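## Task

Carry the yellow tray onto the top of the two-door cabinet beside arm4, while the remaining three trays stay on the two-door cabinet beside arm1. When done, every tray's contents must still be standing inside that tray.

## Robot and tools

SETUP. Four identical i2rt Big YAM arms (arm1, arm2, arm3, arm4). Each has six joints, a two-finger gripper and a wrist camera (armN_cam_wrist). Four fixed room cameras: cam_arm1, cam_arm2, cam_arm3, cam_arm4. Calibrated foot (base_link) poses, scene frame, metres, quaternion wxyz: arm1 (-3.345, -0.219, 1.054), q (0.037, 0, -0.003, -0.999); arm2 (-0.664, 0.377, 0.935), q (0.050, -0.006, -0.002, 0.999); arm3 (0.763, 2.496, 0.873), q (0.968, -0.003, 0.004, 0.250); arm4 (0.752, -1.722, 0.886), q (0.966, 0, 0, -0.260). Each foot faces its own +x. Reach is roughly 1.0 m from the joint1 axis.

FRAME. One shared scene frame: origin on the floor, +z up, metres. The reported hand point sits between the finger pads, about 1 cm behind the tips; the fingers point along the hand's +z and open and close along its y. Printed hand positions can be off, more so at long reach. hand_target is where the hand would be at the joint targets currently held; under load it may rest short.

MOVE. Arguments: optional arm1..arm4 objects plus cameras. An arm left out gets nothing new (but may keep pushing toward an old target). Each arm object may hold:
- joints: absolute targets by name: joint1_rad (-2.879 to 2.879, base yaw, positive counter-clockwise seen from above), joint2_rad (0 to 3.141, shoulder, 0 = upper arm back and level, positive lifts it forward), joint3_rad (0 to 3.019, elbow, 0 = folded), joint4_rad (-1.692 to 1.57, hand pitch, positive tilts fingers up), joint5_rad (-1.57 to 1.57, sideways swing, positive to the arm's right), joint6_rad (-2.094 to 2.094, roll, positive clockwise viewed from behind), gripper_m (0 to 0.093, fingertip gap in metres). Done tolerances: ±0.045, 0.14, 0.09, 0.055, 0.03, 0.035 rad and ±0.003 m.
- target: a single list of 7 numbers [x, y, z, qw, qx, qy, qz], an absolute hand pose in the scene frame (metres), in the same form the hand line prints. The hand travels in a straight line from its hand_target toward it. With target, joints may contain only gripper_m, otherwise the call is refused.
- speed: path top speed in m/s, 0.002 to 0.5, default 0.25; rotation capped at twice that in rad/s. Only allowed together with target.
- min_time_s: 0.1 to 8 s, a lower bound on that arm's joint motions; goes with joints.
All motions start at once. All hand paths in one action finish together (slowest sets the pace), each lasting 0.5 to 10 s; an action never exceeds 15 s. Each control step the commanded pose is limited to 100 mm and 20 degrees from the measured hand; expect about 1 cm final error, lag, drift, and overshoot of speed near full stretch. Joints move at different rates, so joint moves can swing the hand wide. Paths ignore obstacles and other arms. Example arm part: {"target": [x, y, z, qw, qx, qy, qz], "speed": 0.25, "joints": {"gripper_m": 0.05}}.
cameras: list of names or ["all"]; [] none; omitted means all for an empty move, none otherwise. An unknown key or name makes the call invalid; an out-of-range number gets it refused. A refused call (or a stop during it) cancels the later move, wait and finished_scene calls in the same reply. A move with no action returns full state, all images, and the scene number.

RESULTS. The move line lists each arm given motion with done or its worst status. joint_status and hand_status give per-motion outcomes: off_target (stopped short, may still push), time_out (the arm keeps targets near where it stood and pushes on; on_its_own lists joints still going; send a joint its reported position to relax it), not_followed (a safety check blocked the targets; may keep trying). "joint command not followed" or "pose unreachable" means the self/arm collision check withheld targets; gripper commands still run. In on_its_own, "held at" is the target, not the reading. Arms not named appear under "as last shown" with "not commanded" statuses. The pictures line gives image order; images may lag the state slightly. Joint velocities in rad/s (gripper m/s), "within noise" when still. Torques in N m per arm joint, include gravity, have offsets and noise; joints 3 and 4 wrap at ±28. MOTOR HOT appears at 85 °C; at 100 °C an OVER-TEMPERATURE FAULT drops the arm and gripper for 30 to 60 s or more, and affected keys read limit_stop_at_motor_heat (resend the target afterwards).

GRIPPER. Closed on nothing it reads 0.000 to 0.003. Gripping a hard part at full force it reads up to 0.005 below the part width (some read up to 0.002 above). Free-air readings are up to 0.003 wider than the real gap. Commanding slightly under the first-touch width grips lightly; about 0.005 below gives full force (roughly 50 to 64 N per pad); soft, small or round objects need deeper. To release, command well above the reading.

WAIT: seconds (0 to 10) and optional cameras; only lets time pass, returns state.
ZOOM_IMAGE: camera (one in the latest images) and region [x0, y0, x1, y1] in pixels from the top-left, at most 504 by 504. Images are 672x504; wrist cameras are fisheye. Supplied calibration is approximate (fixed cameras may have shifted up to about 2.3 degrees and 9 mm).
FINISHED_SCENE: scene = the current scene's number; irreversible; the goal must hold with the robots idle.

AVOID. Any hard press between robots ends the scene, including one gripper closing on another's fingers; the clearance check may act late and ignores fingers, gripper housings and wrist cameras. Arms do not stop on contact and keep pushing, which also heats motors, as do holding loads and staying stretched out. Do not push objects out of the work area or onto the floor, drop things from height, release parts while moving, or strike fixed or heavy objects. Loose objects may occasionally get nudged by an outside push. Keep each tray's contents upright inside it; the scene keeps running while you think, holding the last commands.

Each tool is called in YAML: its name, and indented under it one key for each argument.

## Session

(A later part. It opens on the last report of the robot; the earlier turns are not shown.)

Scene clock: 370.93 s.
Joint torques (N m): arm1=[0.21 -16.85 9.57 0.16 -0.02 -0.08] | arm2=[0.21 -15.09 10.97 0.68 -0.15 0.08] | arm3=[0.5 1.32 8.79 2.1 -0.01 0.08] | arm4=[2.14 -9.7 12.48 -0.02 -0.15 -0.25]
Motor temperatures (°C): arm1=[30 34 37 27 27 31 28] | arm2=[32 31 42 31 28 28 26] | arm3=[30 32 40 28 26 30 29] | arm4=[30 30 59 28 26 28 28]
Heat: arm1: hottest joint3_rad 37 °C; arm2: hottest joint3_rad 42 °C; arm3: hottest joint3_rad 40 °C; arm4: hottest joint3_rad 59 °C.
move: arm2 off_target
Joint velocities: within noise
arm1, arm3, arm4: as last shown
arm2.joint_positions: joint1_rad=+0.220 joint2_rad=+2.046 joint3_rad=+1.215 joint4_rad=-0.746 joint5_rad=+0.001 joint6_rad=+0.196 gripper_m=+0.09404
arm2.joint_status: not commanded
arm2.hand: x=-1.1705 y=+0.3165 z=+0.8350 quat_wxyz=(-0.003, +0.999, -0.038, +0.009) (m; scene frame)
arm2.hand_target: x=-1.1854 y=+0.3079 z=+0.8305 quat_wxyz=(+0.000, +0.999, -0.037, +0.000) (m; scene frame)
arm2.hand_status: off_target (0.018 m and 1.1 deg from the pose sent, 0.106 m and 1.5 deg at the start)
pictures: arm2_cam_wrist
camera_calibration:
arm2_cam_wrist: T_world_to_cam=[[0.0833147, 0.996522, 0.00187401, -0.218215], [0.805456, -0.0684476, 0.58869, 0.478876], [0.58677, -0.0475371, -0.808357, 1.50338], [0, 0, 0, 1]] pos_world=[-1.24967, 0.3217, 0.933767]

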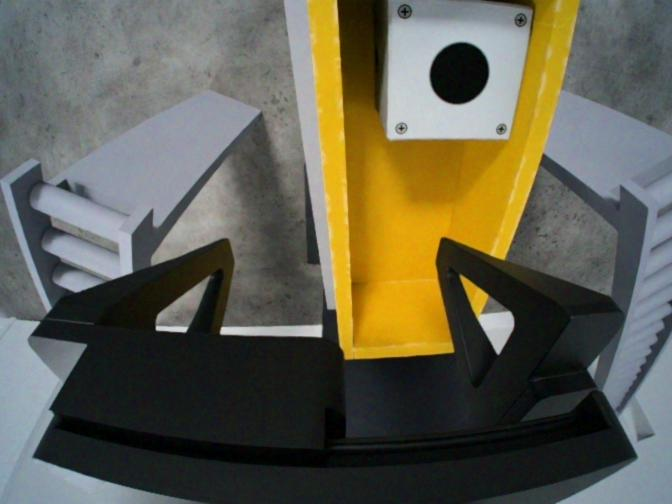

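move:
  arm2: {"target":[-1.186,0.308,0.761,0,0.9993,-0.0375,0],"speed":0.1}
  cameras: ["arm2_cam_wrist"]

move:
  arm2: {"joints":{"gripper_m":0.0}}
  cameras: ["arm2_cam_wrist"]

Scene clock: 377.23 s.
Joint torques (N m): arm1=[0.21 -16.85 9.55 0.14 -0.03 -0.08] | arm2=[0.21 -15.44 9.57 0.69 -0.15 0.07] | arm3=[0.56 1.67 8.81 2.06 0 0.08] | arm4=[2.02 -9.7 12.55 0.09 -0.17 -0.22]
Motor temperatures (°C): arm1=[30 34 37 27 27 31 28] | arm2=[32 32 42 31 28 28 26] | arm3=[30 32 40 28 26 30 29] | arm4=[30 30 59 28 26 28 28]
Heat: arm1: hottest joint3_rad 37 °C; arm2: hottest joint3_rad 42 °C; arm3: hottest joint3_rad 40 °C; arm4: hottest joint3_rad 59 °C.
move: arm2 off_target
Joint velocities: within noise
arm1, arm3, arm4: as last shown
arm2.joint_positions: joint1_rad=+0.220 joint2_rad=+2.185 joint3_rad=+1.230 joint4_rad=-0.614 joint5_rad=+0.001 joint6_rad=+0.196 gripper_m=+0.09404
arm2.joint_status: not commanded
arm2.hand: x=-1.1747 y=+0.3161 z=+0.7700 quat_wxyz=(-0.002, +0.999, -0.038, +0.005) (m; scene frame)
arm2.hand_target: x=-1.1853 y=+0.3080 z=+0.7613 quat_wxyz=(+0.000, +0.999, -0.037, +0.000) (m; scene frame)
arm2.hand_status: off_target (0.017 m and 0.6 deg from the pose sent, 0.076 m and 1.1 deg at the start)
pictures: arm2_cam_wrist
camera_calibration:
arm2_cam_wrist: T_world_to_cam=[[0.0832572, 0.996528, 0.000326265, -0.216232], [0.809917, -0.0678571, 0.582606, 0.530327], [0.580605, -0.0482418, -0.812755, 1.44961], [0, 0, 0, 1]] pos_world=[-1.25317, 0.3214, 0.869277]

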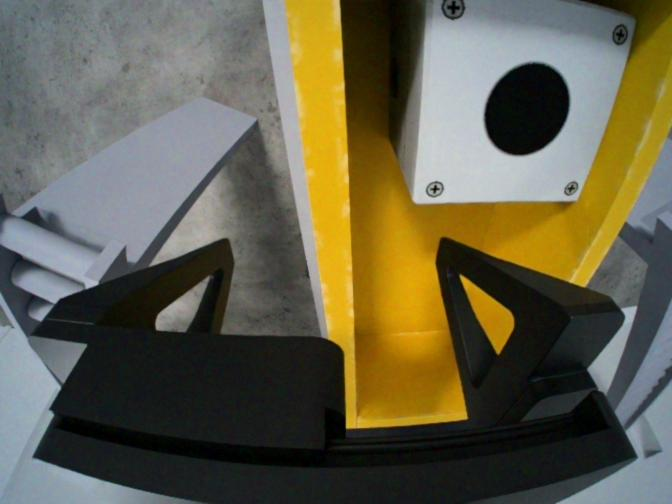

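Scene clock: 378.10 s.
Joint torques (N m): arm1=[0.21 -16.85 9.55 0.14 -0.02 -0.08] | arm2=[0.26 -15.44 9.47 0.64 -0.42 0.46] | arm3=[0.5 1.61 8.85 2.02 0 0.09] | arm4=[1.44 -9.76 12.63 0.12 -0.14 -0.26]
Motor temperatures (°C): arm1=[30 34 37 27 27 31 28] | arm2=[32 32 41 31 28 28 26] | arm3=[30 32 40 28 26 30 29] | arm4=[30 30 59 28 26 28 28]
Heat: arm1: hottest joint3_rad 37 °C; arm2: hottest joint3_rad 41 °C; arm3: hottest joint3_rad 40 °C; arm4: hottest joint3_rad 59 °C.
move: arm2 off_target
Joint velocities: within noise
arm1, arm4: as last shown
arm2.joint_positions: joint1_rad=+0.220 joint2_rad=+2.185 joint3_rad=+1.230 joint4_rad=-0.613 joint5_rad=+0.007 joint6_rad=+0.159 gripper_m=+0.01233
arm2.joint_status: gripper_m off_target (ended at +0.01236, target +0.00000)
arm2.hand: x=-1.1755 y=+0.3170 z=+0.7702 quat_wxyz=(-0.005, +1.000, -0.019, +0.004) (m; scene frame)
arm2.hand_target: x=-1.1853 y=+0.3080 z=+0.7613 quat_wxyz=(+0.000, +0.999, -0.037, +0.000) (m; scene frame)
arm2.hand_status: not commanded
arm3.joint_positions: joint1_rad=-0.181 joint2_rad=+0.624 joint3_rad=+1.365 joint4_rad=-1.296 joint5_rad=+0.077 joint6_rad=-0.729 gripper_m=+0.09396
arm3.joint_status: not commanded
arm3.hand: x=+1.0043 y=+2.5663 z=+1.4050 quat_wxyz=(-0.466, +0.426, -0.765, +0.132) (m; scene frame)
arm3.hand_target: x=+1.0021 y=+2.5656 z=+1.4154 quat_wxyz=(-0.475, +0.422, -0.760, +0.134) (m; scene frame)
arm3.hand_status: not commanded
pictures: arm2_cam_wrist
camera_calibration:
arm2_cam_wrist: T_world_to_cam=[[0.0459208, 0.998929, 0.00569462, -0.265984], [0.813095, -0.0406885, 0.580707, 0.527452], [0.580317, -0.0220363, -0.814093, 1.44266], [0, 0, 0, 1]] pos_world=[-1.25385, 0.318951, 0.869677]

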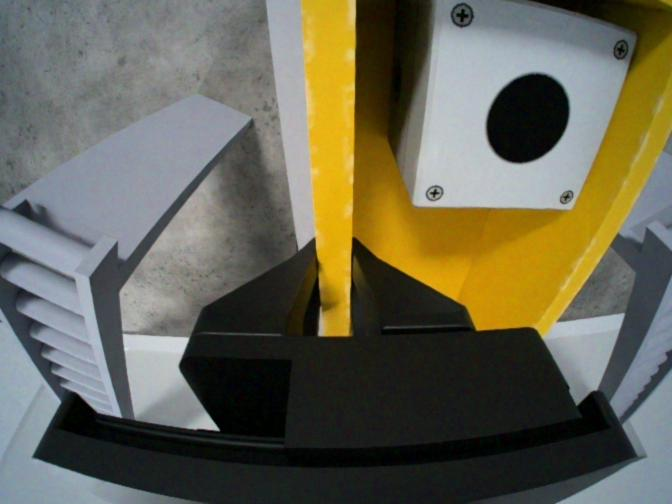

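move:
  arm2: {"target":[-1.17,0.31,0.99,0,0.9993,-0.0375,0],"speed":0.15}
  cameras: ["cam_arm2"]

move:
  arm2: {"target":[-1.08,-0.09,0.99,0,0.9648,-0.263,0],"speed":0.18}
  cameras: ["cam_arm2","arm2_cam_wrist"]

zoom_image:
  camera: "cam_arm2"
  region: [220, 180, 420, 380]

Scene clock: 387.70 s.
Joint torques (N m): arm1=[0.21 -16.79 9.55 0.14 -0.02 -0.08] | arm2=[0.09 -19.43 14.87 -0.39 0.17 0.11] | arm3=[0.44 1.67 8.79 1.99 0 0.09] | arm4=[2.49 -9.88 12.56 -0.13 -0.13 -0.27]
Motor temperatures (°C): arm1=[30 34 37 27 27 31 28] | arm2=[32 32 42 31 28 28 27] | arm3=[30 32 40 28 26 30 29] | arm4=[30 30 59 28 26 28 28]
Heat: arm1: hottest joint3_rad 37 °C; arm2: hottest joint3_rad 42 °C; arm3: hottest joint3_rad 40 °C; arm4: hottest joint3_rad 59 °C.
move: arm2 off_target
Joint velocities: within noise
arm1, arm3: as last shown
arm2.joint_positions: joint1_rad=+0.220 joint2_rad=+1.819 joint3_rad=+1.230 joint4_rad=-1.063 joint5_rad=-0.008 joint6_rad=+0.193 gripper_m=+0.01233
arm2.joint_status: not commanded
arm2.hand: x=-1.1389 y=+0.3184 z=+0.9515 quat_wxyz=(-0.004, +0.998, -0.036, +0.046) (m; scene frame)
arm2.hand_target: x=-1.1675 y=+0.3102 z=+0.9905 quat_wxyz=(+0.001, +0.999, -0.038, +0.000) (m; scene frame)
arm2.hand_status: off_target (0.050 m and 5.3 deg from the pose sent, 0.220 m and 2.2 deg at the start)
arm4.joint_positions: joint1_rad=+0.729 joint2_rad=+1.454 joint3_rad=+1.580 joint4_rad=-1.675 joint5_rad=+0.003 joint6_rad=-0.003 gripper_m=+0.09396
arm4.joint_status: not commanded
arm4.hand: x=+1.1728 y=-1.6369 z=+1.2003 quat_wxyz=(-0.011, +0.103, -0.995, +0.000) (m; scene frame)
arm4.hand_target: x=+1.1792 y=-1.6302 z=+1.2192 quat_wxyz=(-0.030, +0.115, -0.993, -0.003) (m; scene frame)
arm4.hand_status: not commanded
pictures: cam_arm2

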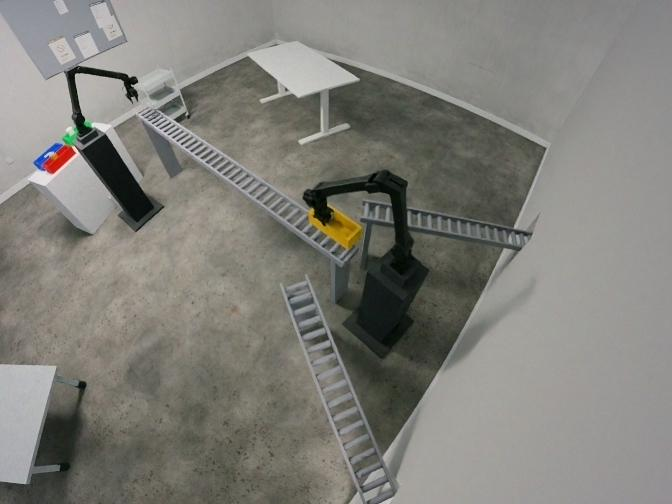

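Scene clock: 390.93 s.
Joint torques (N m): arm1=[0.21 -16.79 9.55 0.14 -0.02 -0.08] | arm2=[-0.79 -19.84 17.03 -0.83 0.39 0.11] | arm3=[0.5 1.67 8.8 2.09 0 0.09] | arm4=[1.2 -9.82 12.48 -0.06 -0.1 -0.26]
Motor temperatures (°C): arm1=[30 34 37 27 27 31 28] | arm2=[32 32 43 31 28 28 27] | arm3=[30 32 40 28 26 30 29] | arm4=[30 30 59 28 26 28 28]
Heat: arm1: hottest joint3_rad 37 °C; arm2: hottest joint3_rad 43 °C; arm3: hottest joint3_rad 40 °C; arm4: hottest joint3_rad 59 °C.
move: arm2 off_target
Joint velocities: within noise
arm1.joint_positions: joint1_rad=-1.550 joint2_rad=+1.966 joint3_rad=+1.358 joint4_rad=-0.981 joint5_rad=+0.001 joint6_rad=+1.679 gripper_m=+0.04496
arm1.joint_status: not commanded
arm1.hand: x=-3.3950 y=+0.3179 z=+1.0392 quat_wxyz=(+0.001, +0.007, +1.000, -0.012) (m; scene frame)
arm1.hand_target: x=-3.3999 y=+0.3297 z=+1.0502 quat_wxyz=(+0.000, +0.000, +1.000, +0.000) (m; scene frame)
arm1.hand_status: not commanded
arm2.joint_positions: joint1_rad=+0.948 joint2_rad=+2.049 joint3_rad=+1.651 joint4_rad=-1.209 joint5_rad=-0.002 joint6_rad=+1.364 gripper_m=+0.01233
arm2.joint_status: not commanded
arm2.hand: x=-1.0610 y=-0.0728 z=+0.9686 quat_wxyz=(-0.019, +0.967, -0.255, +0.014) (m; scene frame)
arm2.hand_target: x=-1.0788 y=-0.0888 z=+0.9907 quat_wxyz=(+0.001, +0.965, -0.263, +0.000) (m; scene frame)
arm2.hand_status: off_target (0.033 m and 2.8 deg from the pose sent, 0.414 m and 26.9 deg at the start)
arm3, arm4: as last shown
pictures: arm2_cam_wrist, cam_arm2
camera_calibration:
arm2_cam_wrist: T_world_to_cam=[[0.499645, 0.86533, 0.0394968, 0.556082], [0.688355, -0.424312, 0.588325, 0.13563], [0.525854, -0.266765, -0.807659, 1.4474], [0, 0, 0, 1]] pos_world=[-1.13233, -0.0375284, 1.06725]

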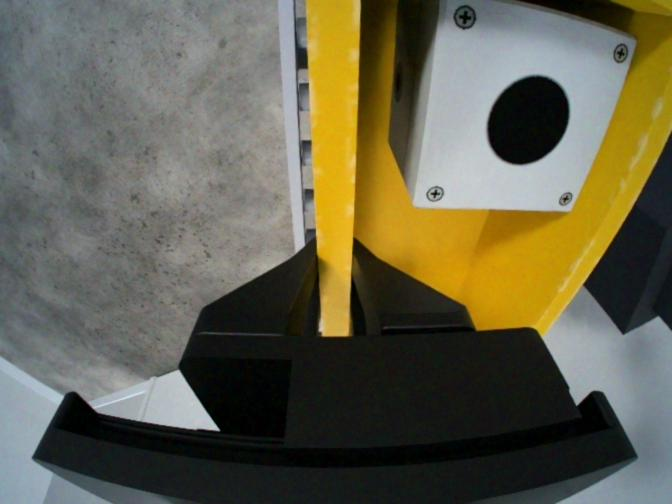

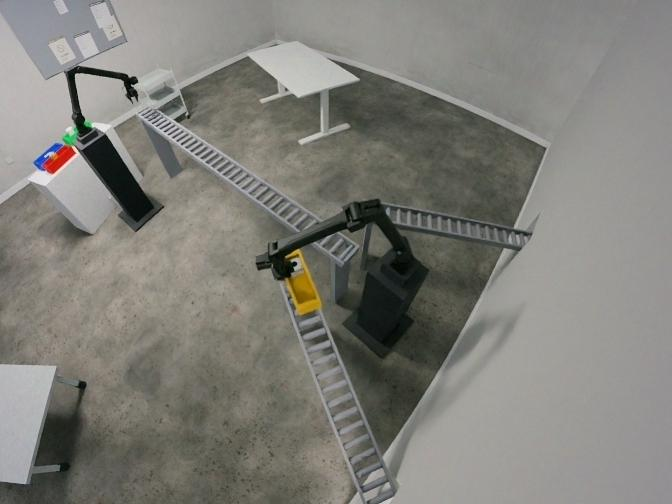

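Scaled by 2.520 from the camera's 672x504 image, which has a finer 960x720 frame.

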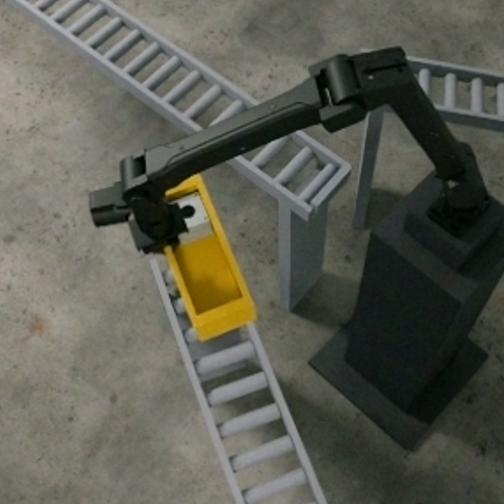

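move:
  arm2: {"target":[-1.062,-0.100,0.865,0,0.9648,-0.263,0],"speed":0.12}
  cameras: ["cam_arm2","arm2_cam_wrist"]

zoom_image:
  camera: "cam_arm2"
  region: [240, 220, 370, 350]

Scene clock: 405.50 s.
Joint torques (N m): arm1=[0.21 -16.85 9.57 0.14 -0.02 -0.08] | arm2=[0.26 -21.71 9.58 0.21 0.38 0.09] | arm3=[0.73 1.67 8.87 2 0 0.1] | arm4=[1.67 -10.11 12.41 0.08 -0.12 -0.25]
Motor temperatures (°C): arm1=[30 34 37 27 27 31 28] | arm2=[32 33 49 30 28 28 28] | arm3=[30 32 40 28 26 30 29] | arm4=[30 30 59 28 26 28 28]
Heat: arm1: hottest joint3_rad 37 °C; arm2: hottest joint3_rad 49 °C; arm3: hottest joint3_rad 40 °C; arm4: hottest joint3_rad 59 °C.
move: arm2 done
Joint velocities: within noise
arm1, arm3, arm4: as last shown
arm2.joint_positions: joint1_rad=+0.966 joint2_rad=+2.208 joint3_rad=+1.615 joint4_rad=-0.975 joint5_rad=-0.001 joint6_rad=+1.397 gripper_m=+0.01233
arm2.joint_status: not commanded
arm2.hand: x=-1.0642 y=-0.0946 z=+0.8622 quat_wxyz=(-0.002, +0.965, -0.262, +0.005) (m; scene frame)
arm2.hand_target: x=-1.0621 y=-0.0999 z=+0.8651 quat_wxyz=(+0.000, +0.965, -0.263, +0.000) (m; scene frame)
arm2.hand_status: done (0.006 m and 0.6 deg from the pose sent, 0.107 m and 2.8 deg at the start)
pictures: arm2_cam_wrist, cam_arm2
camera_calibration:
arm2_cam_wrist: T_world_to_cam=[[0.512216, 0.858855, 0.00164893, 0.62616], [0.69814, -0.417483, 0.581643, 0.208008], [0.500235, -0.296775, -0.813443, 1.33211], [0, 0, 0, 1]] pos_world=[-1.13232, -0.0556026, 0.961578]

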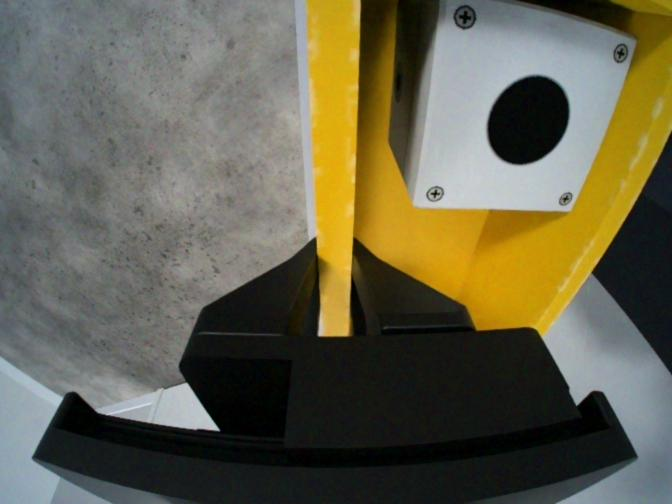

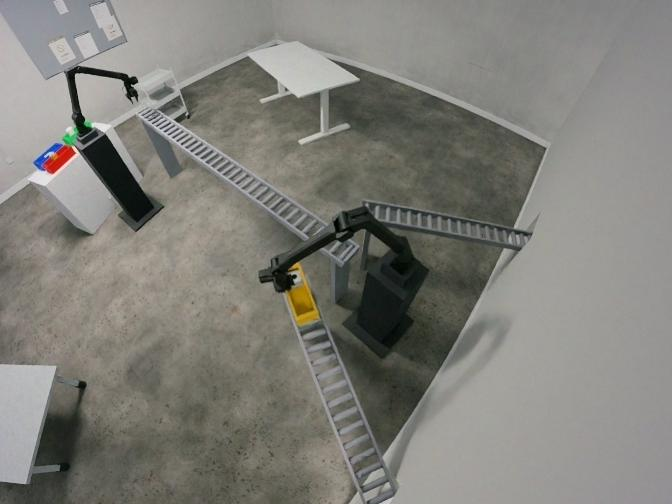

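Scaled by 3.877 from the camera's 672x504 image, which has a finer 960x720 frame.

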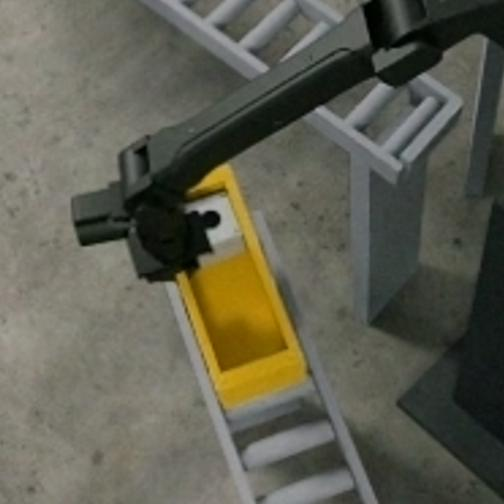

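move:
  arm2: {"target":[-1.046,-0.090,0.845,0,0.9648,-0.263,0],"speed":0.1}

move:
  arm2: {"target":[-1.046,-0.090,0.81,0,0.9648,-0.263,0],"speed":0.08}
  cameras: ["cam_arm2","arm2_cam_wrist"]

zoom_image:
  camera: "cam_arm2"
  region: [240, 220, 370, 350]

Scene clock: 413.70 s.
Joint torques (N m): arm1=[0.15 -16.85 9.57 0.14 -0.02 -0.08] | arm2=[0.32 -21.77 8.69 0.21 0.38 0.1] | arm3=[0.5 1.55 8.88 2.02 0.01 0.08] | arm4=[2.67 -9.41 12.49 0.03 -0.18 -0.2]
Motor temperatures (°C): arm1=[30 34 37 27 27 31 28] | arm2=[32 33 46 30 28 28 28] | arm3=[30 32 40 28 26 30 29] | arm4=[30 30 59 28 26 28 28]
Heat: arm1: hottest joint3_rad 37 °C; arm2: hottest joint3_rad 46 °C; arm3: hottest joint3_rad 40 °C; arm4: hottest joint3_rad 59 °C.
move: arm2 done
Joint velocities: within noise
arm1, arm3, arm4: as last shown
arm2.joint_positions: joint1_rad=+0.975 joint2_rad=+2.208 joint3_rad=+1.541 joint4_rad=-0.904 joint5_rad=-0.001 joint6_rad=+1.406 gripper_m=+0.01233
arm2.joint_status: not commanded
arm2.hand: x=-1.0488 y=-0.0846 z=+0.8395 quat_wxyz=(-0.003, +0.965, -0.263, +0.006) (m; scene frame)
arm2.hand_target: x=-1.0460 y=-0.0899 z=+0.8450 quat_wxyz=(+0.000, +0.965, -0.263, +0.000) (m; scene frame)
arm2.hand_status: done (0.008 m and 0.7 deg from the pose sent, 0.025 m and 0.6 deg at the start)
pictures: none

Scene clock: 414.83 s.
Joint torques (N m): arm1=[0.21 -16.85 9.55 0.14 -0.02 -0.08] | arm2=[0.26 -21.01 8.53 0.24 0.37 0.08] | arm3=[0.5 1.55 8.83 2.04 0 0.08] | arm4=[0.79 -9.82 12.68 0.09 -0.12 -0.26]
Motor temperatures (°C): arm1=[30 34 37 27 27 31 28] | arm2=[32 33 45 30 28 28 28] | arm3=[30 32 40 28 26 30 29] | arm4=[30 30 59 28 26 28 28]
Heat: arm1: hottest joint3_rad 37 °C; arm2: hottest joint3_rad 45 °C; arm3: hottest joint3_rad 40 °C; arm4: hottest joint3_rad 59 °C.
move: arm2 done
Joint velocities: within noise
arm1, arm3, arm4: as last shown
arm2.joint_positions: joint1_rad=+0.975 joint2_rad=+2.257 joint3_rad=+1.537 joint4_rad=-0.843 joint5_rad=-0.001 joint6_rad=+1.407 gripper_m=+0.01233
arm2.joint_status: not commanded
arm2.hand: x=-1.0494 y=-0.0855 z=+0.8096 quat_wxyz=(+0.000, +0.965, -0.263, +0.004) (m; scene frame)
arm2.hand_target: x=-1.0460 y=-0.0899 z=+0.8099 quat_wxyz=(+0.000, +0.965, -0.263, +0.000) (m; scene frame)
arm2.hand_status: done (0.006 m and 0.4 deg from the pose sent, 0.030 m and 0.7 deg at the start)
pictures: arm2_cam_wrist, cam_arm2
camera_calibration:
arm2_cam_wrist: T_world_to_cam=[[0.513507, 0.858081, -0.00276955, 0.615636], [0.699335, -0.416633, 0.580816, 0.234005], [0.497233, -0.30019, -0.81403, 1.28176], [0, 0, 0, 1]] pos_world=[-1.11712, -0.0459997, 0.909181]

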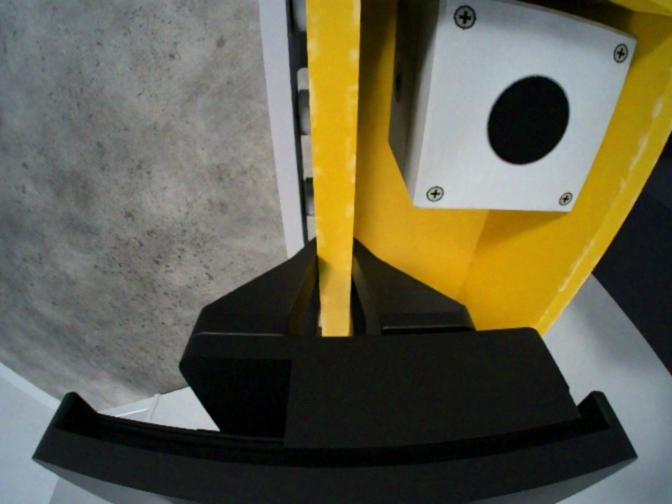

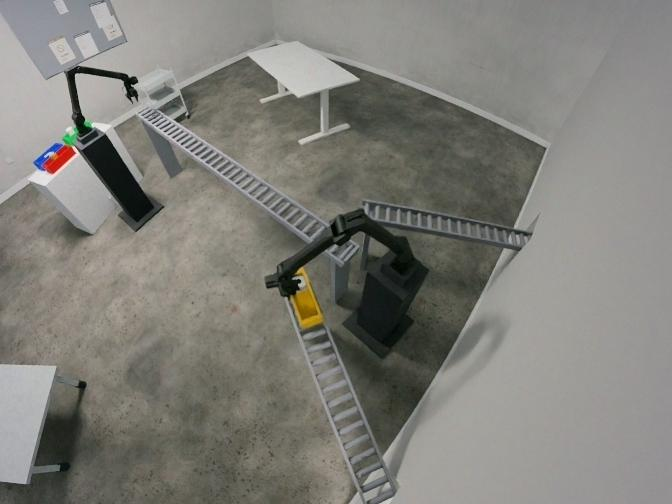

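Scaled by 3.877 from the camera's 672x504 image, which has a finer 960x720 frame.

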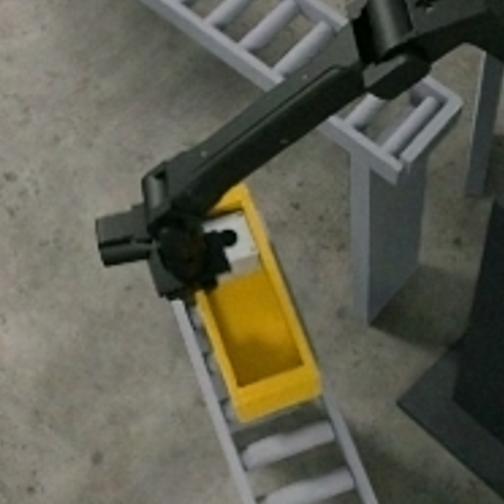

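move:
  arm2: {"target":[-1.051,-0.1,0.80,0,0.9648,-0.263,0],"speed":0.08}

move:
  arm2: {"target":[-1.051,-0.1,0.772,0,0.9648,-0.263,0],"speed":0.06}
  cameras: ["cam_arm2","arm2_cam_wrist"]

zoom_image:
  camera: "cam_arm2"
  region: [240, 220, 370, 350]

Scene clock: 422.63 s.
Joint torques (N m): arm1=[0.21 -16.85 9.55 0.13 -0.02 -0.08] | arm2=[0.5 -21.01 12.01 -0.06 0.35 0.1] | arm3=[0.56 1.61 8.81 2.02 0 0.09] | arm4=[2.26 -10.05 12.51 0.02 -0.15 -0.23]
Motor temperatures (°C): arm1=[30 34 37 27 27 31 28] | arm2=[32 35 43 30 28 28 28] | arm3=[30 32 41 28 26 30 29] | arm4=[30 30 60 28 26 28 28]
Heat: arm1: hottest joint3_rad 37 °C; arm2: hottest joint3_rad 43 °C; arm3: hottest joint3_rad 41 °C; arm4: hottest joint3_rad 60 °C.
move: arm2 off_target
Joint velocities: within noise
arm1, arm3, arm4: as last shown
arm2.joint_positions: joint1_rad=+0.977 joint2_rad=+2.292 joint3_rad=+1.537 joint4_rad=-0.843 joint5_rad=-0.001 joint6_rad=+1.410 gripper_m=+0.01233
arm2.joint_status: not commanded
arm2.hand: x=-1.0422 y=-0.0793 z=+0.7895 quat_wxyz=(-0.016, +0.965, -0.263, +0.011) (m; scene frame)
arm2.hand_target: x=-1.0505 y=-0.0994 z=+0.8006 quat_wxyz=(+0.000, +0.965, -0.263, +0.000) (m; scene frame)
arm2.hand_status: off_target (0.025 m and 2.2 deg from the pose sent, 0.017 m and 0.5 deg at the start)
pictures: none

Scene clock: 423.63 s.
Joint torques (N m): arm1=[0.26 -16.85 9.57 0.14 -0.02 -0.08] | arm2=[0.26 -19.9 12.15 0.31 0.24 0.09] | arm3=[0.44 1.44 8.8 2.06 -0.01 0.08] | arm4=[1.79 -10.17 12.53 -0.02 -0.17 -0.27]
Motor temperatures (°C): arm1=[30 34 37 27 27 31 28] | arm2=[32 35 43 30 28 28 29] | arm3=[30 32 41 28 26 30 29] | arm4=[30 30 60 28 26 28 28]
Heat: arm1: hottest joint3_rad 37 °C; arm2: hottest joint3_rad 43 °C; arm3: hottest joint3_rad 41 °C; arm4: hottest joint3_rad 60 °C.
move: arm2 off_target
Joint velocities: within noise
arm1, arm3, arm4: as last shown
arm2.joint_positions: joint1_rad=+0.978 joint2_rad=+2.330 joint3_rad=+1.538 joint4_rad=-0.807 joint5_rad=+0.002 joint6_rad=+1.411 gripper_m=+0.01233
arm2.joint_status: not commanded
arm2.hand: x=-1.0411 y=-0.0785 z=+0.7682 quat_wxyz=(-0.016, +0.965, -0.263, +0.010) (m; scene frame)
arm2.hand_target: x=-1.0503 y=-0.0995 z=+0.7727 quat_wxyz=(+0.000, +0.965, -0.263, +0.000) (m; scene frame)
arm2.hand_status: off_target (0.024 m and 2.2 deg from the pose sent, 0.028 m and 2.2 deg at the start)
pictures: arm2_cam_wrist, cam_arm2
camera_calibration:
arm2_cam_wrist: T_world_to_cam=[[0.513949, 0.857185, 0.0330254, 0.578182], [0.68667, -0.434177, 0.583074, 0.238838], [0.51414, -0.276993, -0.811748, 1.26359], [0, 0, 0, 1]] pos_world=[-1.11082, -0.0419064, 0.867359]

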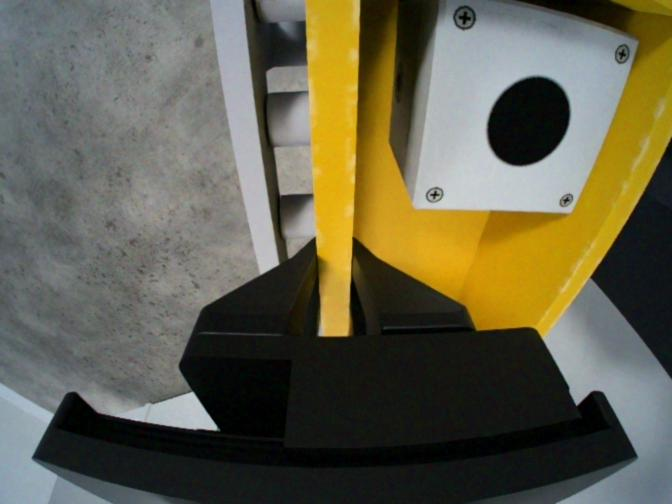

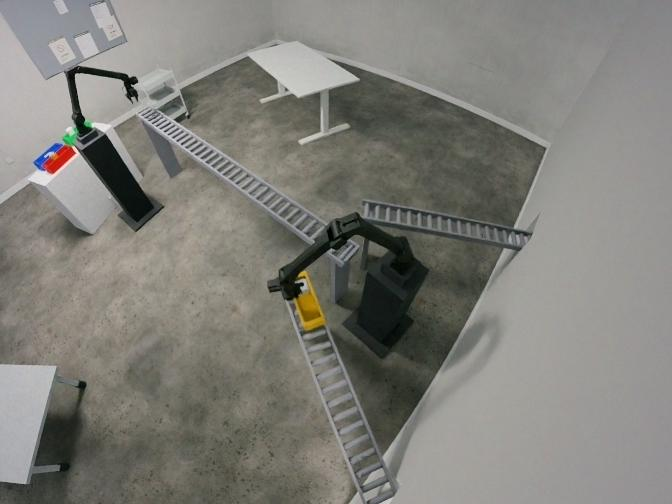

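Scaled by 3.877 from the camera's 672x504 image, which has a finer 960x720 frame.

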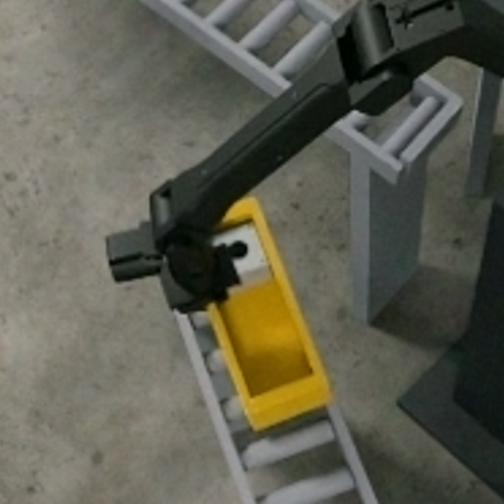

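move:
  arm2: {"target":[-1.067,-0.116,0.80,0,0.9648,-0.263,0],"speed":0.08}
  cameras: ["cam_arm2","arm2_cam_wrist"]

zoom_image:
  camera: "cam_arm2"
  region: [240, 220, 370, 350]

Scene clock: 431.40 s.
Joint torques (N m): arm1=[0.21 -16.85 9.57 0.14 -0.03 -0.08] | arm2=[0.09 -21.19 13.64 -0.73 0.24 0.04] | arm3=[0.38 1.67 8.83 2.04 0 0.09] | arm4=[1.49 -9 12.57 -0.1 -0.15 -0.25]
Motor temperatures (°C): arm1=[30 34 37 27 27 31 28] | arm2=[32 35 44 30 28 28 29] | arm3=[30 32 41 28 26 30 29] | arm4=[30 30 60 28 26 28 28]
Heat: arm1: hottest joint3_rad 37 °C; arm2: hottest joint3_rad 44 °C; arm3: hottest joint3_rad 41 °C; arm4: hottest joint3_rad 60 °C.
move: arm2 off_target
Joint velocities: within noise
arm1, arm4: as last shown
arm2.joint_positions: joint1_rad=+0.978 joint2_rad=+2.331 joint3_rad=+1.616 joint4_rad=-0.876 joint5_rad=+0.002 joint6_rad=+1.412 gripper_m=+0.01233
arm2.joint_status: not commanded
arm2.hand: x=-1.0556 y=-0.0958 z=+0.7889 quat_wxyz=(-0.013, +0.965, -0.263, +0.008) (m; scene frame)
arm2.hand_target: x=-1.0663 y=-0.1154 z=+0.8008 quat_wxyz=(+0.001, +0.965, -0.263, +0.000) (m; scene frame)
arm2.hand_status: off_target (0.026 m and 1.7 deg from the pose sent, 0.056 m and 2.2 deg at the start)
arm3.joint_positions: joint1_rad=-0.181 joint2_rad=+0.624 joint3_rad=+1.365 joint4_rad=-1.296 joint5_rad=+0.077 joint6_rad=-0.729 gripper_m=+0.09396
arm3.joint_status: not commanded
arm3.hand: x=+1.0043 y=+2.5663 z=+1.4050 quat_wxyz=(-0.466, +0.426, -0.765, +0.132) (m; scene frame)
arm3.hand_target: x=+1.0021 y=+2.5656 z=+1.4154 quat_wxyz=(-0.475, +0.422, -0.760, +0.134) (m; scene frame)
arm3.hand_status: not commanded
pictures: arm2_cam_wrist, cam_arm2
camera_calibration:
arm2_cam_wrist: T_world_to_cam=[[0.514442, 0.857167, 0.0247817, 0.60679], [0.689802, -0.430818, 0.581867, 0.233846], [0.509433, -0.282242, -0.812906, 1.27858], [0, 0, 0, 1]] pos_world=[-1.12482, -0.0585042, 0.888265]

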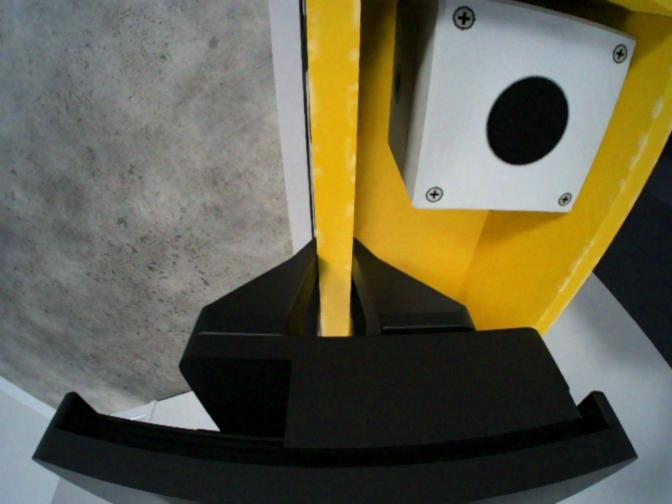

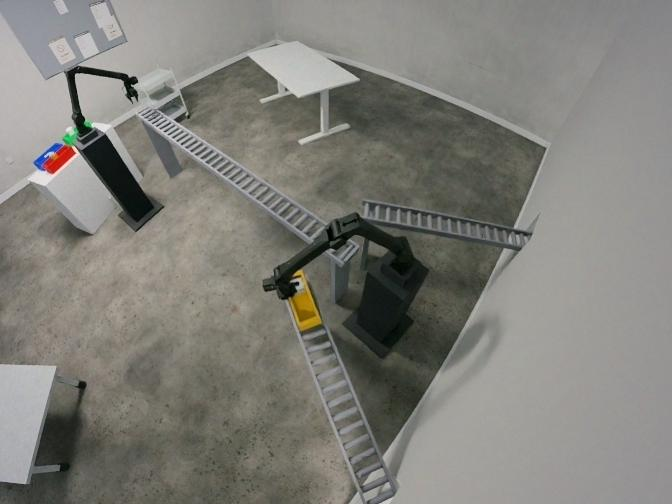

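Scaled by 3.877 from the camera's 672x504 image, which has a finer 960x720 frame.

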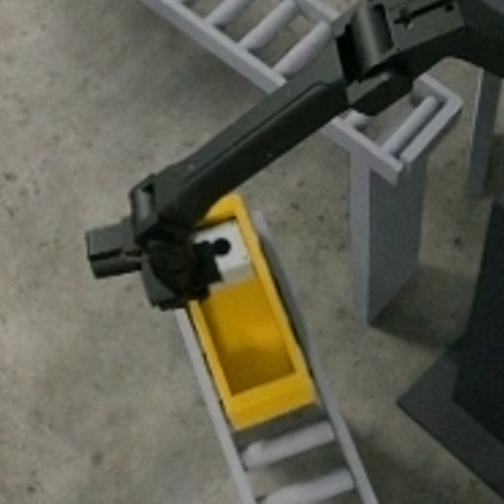

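move:
  arm2: {"target":[-1.066,-0.114,0.765,0,0.9648,-0.263,0],"speed":0.06}

move:
  arm2: {"target":[-1.066,-0.114,0.735,0,0.9648,-0.263,0],"speed":0.06}
  cameras: ["cam_arm2","arm2_cam_wrist"]

zoom_image:
  camera: "cam_arm2"
  region: [240, 220, 370, 350]

Scene clock: 438.10 s.
Joint torques (N m): arm1=[0.21 -16.85 9.55 0.14 -0.03 -0.08] | arm2=[-0.03 -21.13 12.89 0.09 0.21 0.03] | arm3=[0.56 1.67 8.81 2.02 0 0.09] | arm4=[1.79 -10.4 12.6 -0.14 -0.16 -0.25]
Motor temperatures (°C): arm1=[30 34 37 27 27 31 28] | arm2=[32 36 44 30 28 28 29] | arm3=[30 32 41 28 26 30 29] | arm4=[30 30 60 28 26 28 28]
Heat: arm1: hottest joint3_rad 37 °C; arm2: hottest joint3_rad 44 °C; arm3: hottest joint3_rad 41 °C; arm4: hottest joint3_rad 60 °C.
move: arm2 off_target
Joint velocities: within noise
arm1, arm3: as last shown
arm2.joint_positions: joint1_rad=+0.978 joint2_rad=+2.387 joint3_rad=+1.618 joint4_rad=-0.837 joint5_rad=+0.003 joint6_rad=+1.412 gripper_m=+0.01233
arm2.joint_status: not commanded
arm2.hand: x=-1.0521 y=-0.0917 z=+0.7565 quat_wxyz=(-0.019, +0.964, -0.263, +0.011) (m; scene frame)
arm2.hand_target: x=-1.0652 y=-0.1133 z=+0.7659 quat_wxyz=(+0.000, +0.965, -0.263, +0.000) (m; scene frame)
arm2.hand_status: off_target (0.028 m and 2.6 deg from the pose sent, 0.032 m and 1.8 deg at the start)
arm4.joint_positions: joint1_rad=+0.729 joint2_rad=+1.454 joint3_rad=+1.580 joint4_rad=-1.675 joint5_rad=+0.003 joint6_rad=-0.003 gripper_m=+0.09396
arm4.joint_status: not commanded
arm4.hand: x=+1.1728 y=-1.6369 z=+1.2003 quat_wxyz=(-0.011, +0.103, -0.995, +0.000) (m; scene frame)
arm4.hand_target: x=+1.1792 y=-1.6302 z=+1.2192 quat_wxyz=(-0.030, +0.115, -0.993, -0.003) (m; scene frame)
arm4.hand_status: not commanded
pictures: none

Scene clock: 439.20 s.
Joint torques (N m): arm1=[0.21 -16.85 9.57 0.14 -0.03 -0.08] | arm2=[-0.03 -17.61 12.07 0.94 0.3 0.02] | arm3=[0.5 1.79 8.84 2.06 -0.01 0.09] | arm4=[1.26 -10.64 12.57 -0.1 -0.11 -0.26]
Motor temperatures (°C): arm1=[30 34 37 27 27 31 27] | arm2=[32 36 44 30 28 28 29] | arm3=[30 32 41 28 26 30 29] | arm4=[30 30 60 28 26 28 28]
Heat: arm1: hottest joint3_rad 37 °C; arm2: hottest joint3_rad 44 °C; arm3: hottest joint3_rad 41 °C; arm4: hottest joint3_rad 60 °C.
move: arm2 off_target
Joint velocities: within noise
arm1.joint_positions: joint1_rad=-1.550 joint2_rad=+1.966 joint3_rad=+1.358 joint4_rad=-0.981 joint5_rad=+0.001 joint6_rad=+1.679 gripper_m=+0.04496
arm1.joint_status: not commanded
arm1.hand: x=-3.3950 y=+0.3179 z=+1.0392 quat_wxyz=(+0.001, +0.007, +1.000, -0.012) (m; scene frame)
arm1.hand_target: x=-3.3999 y=+0.3297 z=+1.0502 quat_wxyz=(+0.000, +0.000, +1.000, +0.000) (m; scene frame)
arm1.hand_status: not commanded
arm2.joint_positions: joint1_rad=+0.978 joint2_rad=+2.398 joint3_rad=+1.642 joint4_rad=-0.812 joint5_rad=+0.001 joint6_rad=+1.412 gripper_m=+0.01233
arm2.joint_status: not commanded
arm2.hand: x=-1.0613 y=-0.1033 z=+0.7557 quat_wxyz=(-0.002, +0.965, -0.263, +0.004) (m; scene frame)
arm2.hand_target: x=-1.0650 y=-0.1129 z=+0.7358 quat_wxyz=(+0.000, +0.965, -0.263, +0.000) (m; scene frame)
arm2.hand_status: off_target (0.024 m and 0.5 deg from the pose sent, 0.034 m and 2.5 deg at the start)
arm3, arm4: as last shown
pictures: arm2_cam_wrist, cam_arm2
camera_calibration:
arm2_cam_wrist: T_world_to_cam=[[0.514815, 0.857298, 0.00239275, 0.634191], [0.69752, -0.420486, 0.580223, 0.264433], [0.49843, -0.297038, -0.814454, 1.24025], [0, 0, 0, 1]] pos_world=[-1.12912, -0.064099, 0.855179]

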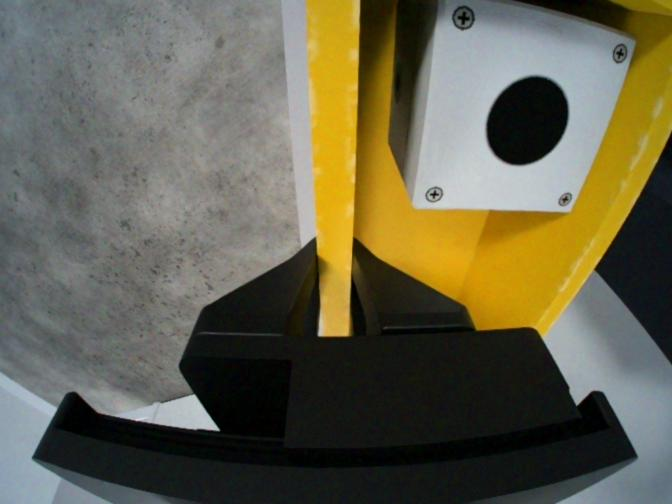

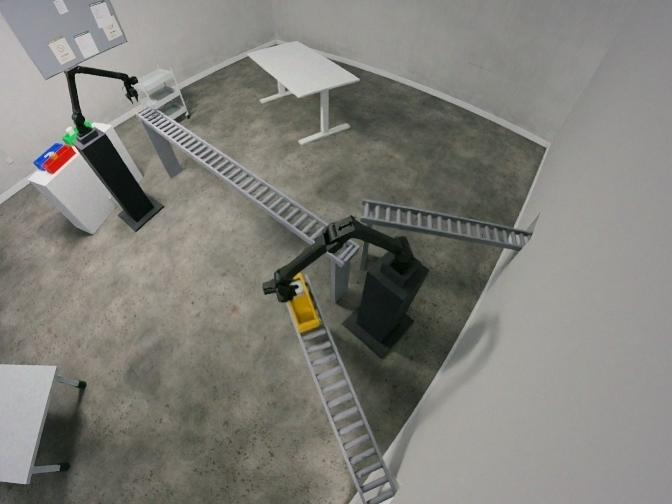

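Scaled by 3.877 from the camera's 672x504 image, which has a finer 960x720 frame.

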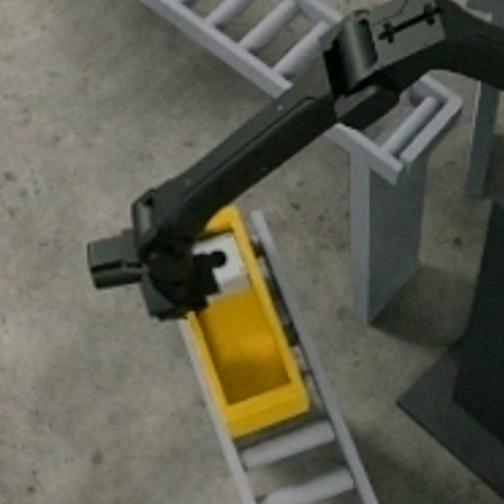

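move:
  arm2: {"target":[-1.063,-0.108,0.757,0,0.9648,-0.263,0],"speed":0.06}

move:
  arm2: {"joints":{"gripper_m":0.04}}

move:
  arm2: {"target":[-1.063,-0.103,0.92,0,0.9648,-0.263,0],"speed":0.3}
  cameras: ["cam_arm2","arm2_cam_wrist"]

Scene clock: 446.93 s.
Joint torques (N m): arm1=[0.15 -16.85 9.57 0.14 -0.02 -0.08] | arm2=[-0.26 -22.07 9.05 0.14 0.3 -0.01] | arm3=[0.5 1.73 8.77 2.02 0.01 0.09] | arm4=[1.32 -9.58 12.41 0.08 -0.13 -0.24]
Motor temperatures (°C): arm1=[30 34 38 27 27 31 27] | arm2=[32 36 43 30 28 28 29] | arm3=[30 32 41 28 26 30 29] | arm4=[30 30 60 28 26 28 28]
Heat: arm1: hottest joint3_rad 38 °C; arm2: hottest joint3_rad 43 °C; arm3: hottest joint3_rad 41 °C; arm4: hottest joint3_rad 60 °C.
move: arm2 done
Joint velocities: within noise
arm1, arm3, arm4: as last shown
arm2.joint_positions: joint1_rad=+0.978 joint2_rad=+2.398 joint3_rad=+1.642 joint4_rad=-0.812 joint5_rad=+0.001 joint6_rad=+1.412 gripper_m=+0.01233
arm2.joint_status: not commanded
arm2.hand: x=-1.0613 y=-0.1033 z=+0.7557 quat_wxyz=(-0.002, +0.965, -0.263, +0.004) (m; scene frame)
arm2.hand_target: x=-1.0629 y=-0.1080 z=+0.7571 quat_wxyz=(+0.000, +0.965, -0.263, +0.000) (m; scene frame)
arm2.hand_status: done (0.005 m and 0.5 deg from the pose sent, 0.005 m and 0.5 deg at the start)
pictures: none

Scene clock: 447.57 s.
Joint torques (N m): arm1=[0.21 -16.85 9.57 0.14 -0.02 -0.08] | arm2=[-0.21 -22.07 9.07 0.17 0.18 0.01] | arm3=[0.5 1.49 8.83 2.1 -0.01 0.1] | arm4=[2.37 -9.23 12.53 -0.14 -0.13 -0.25]
Motor temperatures (°C): arm1=[30 34 38 27 27 31 27] | arm2=[32 36 43 30 28 28 29] | arm3=[30 32 41 28 26 30 29] | arm4=[30 30 60 28 26 28 28]
Heat: arm1: hottest joint3_rad 38 °C; arm2: hottest joint3_rad 43 °C; arm3: hottest joint3_rad 41 °C; arm4: hottest joint3_rad 60 °C.
move: arm2 done
Joint velocities: within noise
arm1, arm3, arm4: as last shown
arm2.joint_positions: joint1_rad=+0.978 joint2_rad=+2.398 joint3_rad=+1.642 joint4_rad=-0.812 joint5_rad=+0.004 joint6_rad=+1.412 gripper_m=+0.03982
arm2.joint_status: all done
arm2.hand: x=-1.0616 y=-0.1029 z=+0.7557 quat_wxyz=(-0.003, +0.965, -0.263, +0.003) (m; scene frame)
arm2.hand_target: x=-1.0629 y=-0.1080 z=+0.7571 quat_wxyz=(+0.000, +0.965, -0.263, +0.000) (m; scene frame)
arm2.hand_status: not commanded
pictures: none

Scene clock: 448.90 s.
Joint torques (N m): arm1=[0.21 -16.85 9.57 0.14 -0.02 -0.08] | arm2=[-0.5 -19.84 11.64 -0.21 0.17 -0.04] | arm3=[0.38 1.55 8.85 2.02 -0.01 0.09] | arm4=[1.85 -9.88 12.44 -0.02 -0.06 -0.22]
Motor temperatures (°C): arm1=[30 35 38 27 27 31 27] | arm2=[32 36 43 30 28 28 29] | arm3=[30 32 41 28 26 30 29] | arm4=[30 30 60 28 26 28 28]
Heat: arm1: hottest joint3_rad 38 °C; arm2: hottest joint3_rad 43 °C; arm3: hottest joint3_rad 41 °C; arm4: hottest joint3_rad 60 °C.
move: arm2 done
Joint velocities: within noise
arm1, arm3, arm4: as last shown
arm2.joint_positions: joint1_rad=+0.978 joint2_rad=+2.122 joint3_rad=+1.641 joint4_rad=-1.076 joint5_rad=+0.004 joint6_rad=+1.413 gripper_m=+0.03989
arm2.joint_status: not commanded
arm2.hand: x=-1.0605 y=-0.0997 z=+0.9222 quat_wxyz=(+0.003, +0.965, -0.264, +0.000) (m; scene frame)
arm2.hand_target: x=-1.0629 y=-0.1029 z=+0.9201 quat_wxyz=(+0.000, +0.965, -0.263, +0.000) (m; scene frame)
arm2.hand_status: done (0.005 m and 0.3 deg from the pose sent, 0.164 m and 0.5 deg at the start)
pictures: arm2_cam_wrist, cam_arm2
camera_calibration:
arm2_cam_wrist: T_world_to_cam=[[0.515494, 0.856848, -0.0088461, 0.641401], [0.702918, -0.416938, 0.576255, 0.178434], [0.490074, -0.303274, -0.817222, 1.36969], [0, 0, 0, 1]] pos_world=[-1.12731, -0.0597959, 1.02219]

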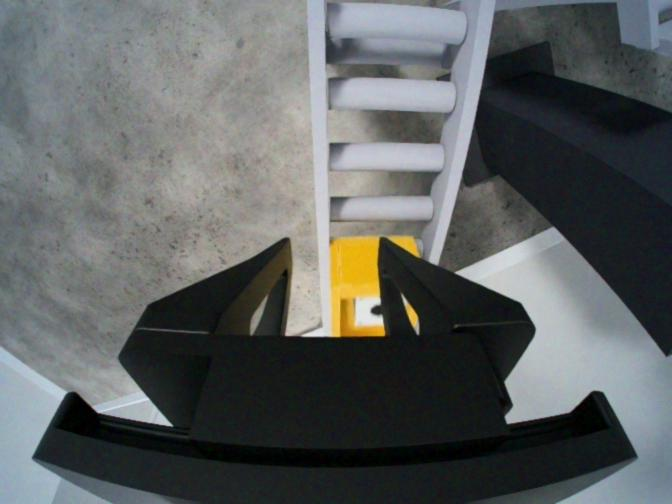

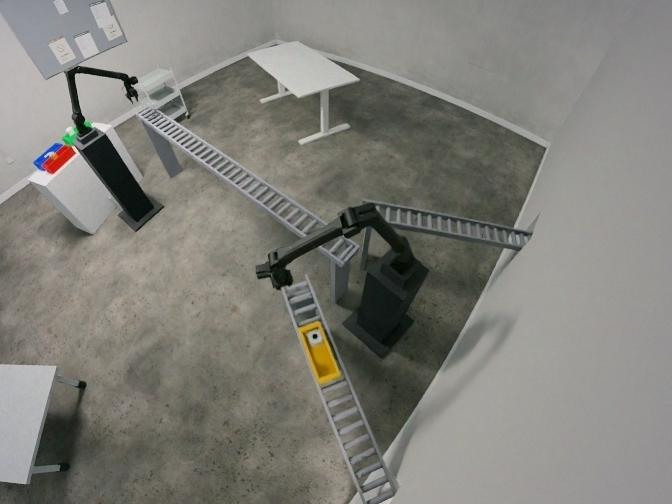

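move:
  arm4: {"target":[1.05,-1.32,0.86,0,0.2504,0.968,0],"speed":0.25}
  cameras: ["arm4_cam_wrist","cam_arm4"]

Scene clock: 465.87 s.
Joint torques (N m): arm1=[0.21 -16.85 9.55 0.16 -0.02 -0.08] | arm2=[-0.5 -19.84 11.62 -0.23 0.17 -0.04] | arm3=[0.44 1.44 8.87 2 0 0.09] | arm4=[0.97 -13.1 8.91 0.47 0.29 0.07]
Motor temperatures (°C): arm1=[30 35 38 27 27 31 27] | arm2=[32 38 44 30 28 28 28] | arm3=[30 32 41 28 26 30 28] | arm4=[30 30 59 28 26 27 28]
Heat: arm1: hottest joint3_rad 38 °C; arm2: hottest joint3_rad 44 °C; arm3: hottest joint3_rad 41 °C; arm4: hottest joint3_rad 59 °C.
move: arm4 off_target
Joint velocities: within noise
arm1, arm2, arm3: as last shown
arm4.joint_positions: joint1_rad=+1.454 joint2_rad=+1.888 joint3_rad=+1.162 joint4_rad=-0.883 joint5_rad=-0.003 joint6_rad=+1.425 gripper_m=+0.09397
arm4.joint_status: not commanded
arm4.hand: x=+1.0400 y=-1.3374 z=+0.8536 quat_wxyz=(+0.009, -0.246, -0.969, +0.017) (m; scene frame)
arm4.hand_target: x=+1.0496 y=-1.3204 z=+0.8605 quat_wxyz=(+0.000, -0.250, -0.968, +0.000) (m; scene frame)
arm4.hand_status: off_target (0.021 m and 2.2 deg from the pose sent, 0.481 m and 40.8 deg at the start)
pictures: arm4_cam_wrist, cam_arm4
camera_calibration:
arm4_cam_wrist: T_world_to_cam=[[-0.476106, -0.878425, 0.0411512, -0.714134], [-0.675987, 0.395513, 0.621781, 0.700094], [-0.562463, 0.268216, -0.782109, 1.73813], [0, 0, 0, 1]] pos_world=[1.11089, -1.3704, 0.953492]

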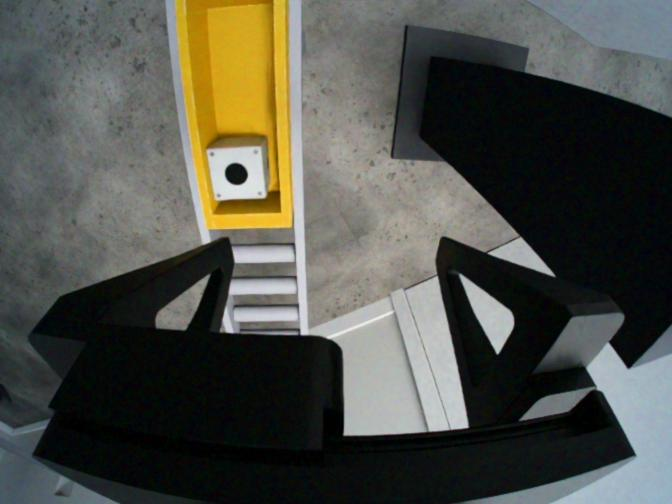

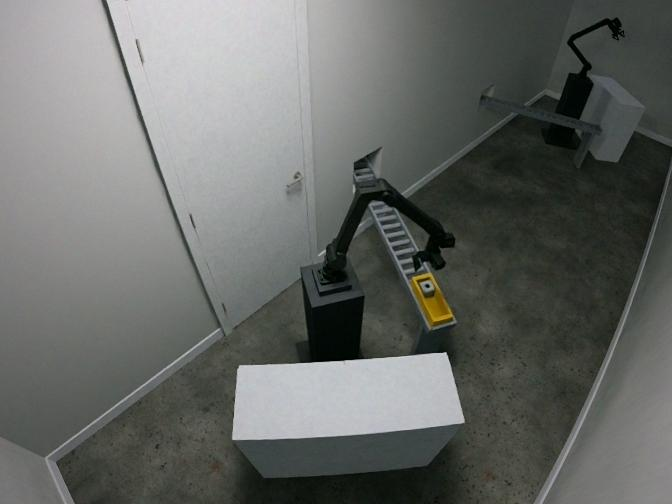

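move:
  arm4: {"target":[1.067,-1.273,0.70,0,0.2504,0.968,0],"speed":0.2}
  cameras: ["arm4_cam_wrist"]

Scene clock: 478.67 s.
Joint torques (N m): arm1=[0.21 -16.85 9.55 0.14 -0.03 -0.07] | arm2=[-0.5 -19.78 11.64 -0.18 0.17 -0.04] | arm3=[0.44 1.55 8.77 2.07 0 0.08] | arm4=[1.44 -14.86 6.93 0.75 0.27 0.09]
Motor temperatures (°C): arm1=[30 35 38 27 27 31 27] | arm2=[32 39 44 30 28 28 27] | arm3=[30 32 41 28 26 30 28] | arm4=[30 30 55 28 26 27 28]
Heat: arm1: hottest joint3_rad 38 °C; arm2: hottest joint3_rad 44 °C; arm3: hottest joint3_rad 41 °C; arm4: hottest joint3_rad 55 °C.
move: arm4 off_target
Joint velocities: within noise
arm1, arm2, arm3: as last shown
arm4.joint_positions: joint1_rad=+1.473 joint2_rad=+2.280 joint3_rad=+1.323 joint4_rad=-0.643 joint5_rad=-0.003 joint6_rad=+1.452 gripper_m=+0.09397
arm4.joint_status: not commanded
arm4.hand: x=+1.0628 y=-1.2896 z=+0.6994 quat_wxyz=(+0.007, -0.250, -0.968, +0.013) (m; scene frame)
arm4.hand_target: x=+1.0668 y=-1.2732 z=+0.7005 quat_wxyz=(+0.000, -0.250, -0.968, +0.000) (m; scene frame)
arm4.hand_status: off_target (0.017 m and 1.7 deg from the pose sent, 0.169 m and 2.3 deg at the start)
pictures: arm4_cam_wrist
camera_calibration:
arm4_cam_wrist: T_world_to_cam=[[-0.482406, -0.875354, 0.0322365, -0.638036], [-0.677035, 0.395958, 0.620355, 0.795159], [-0.555795, 0.277438, -0.783658, 1.62331], [0, 0, 0, 1]] pos_world=[1.13278, -1.32372, 0.799405]

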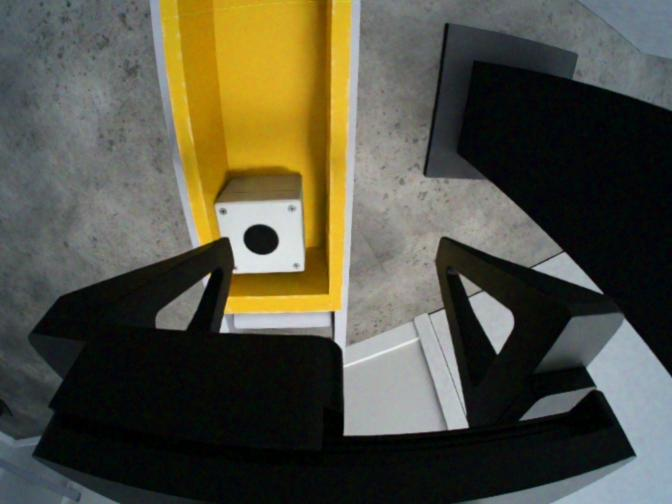

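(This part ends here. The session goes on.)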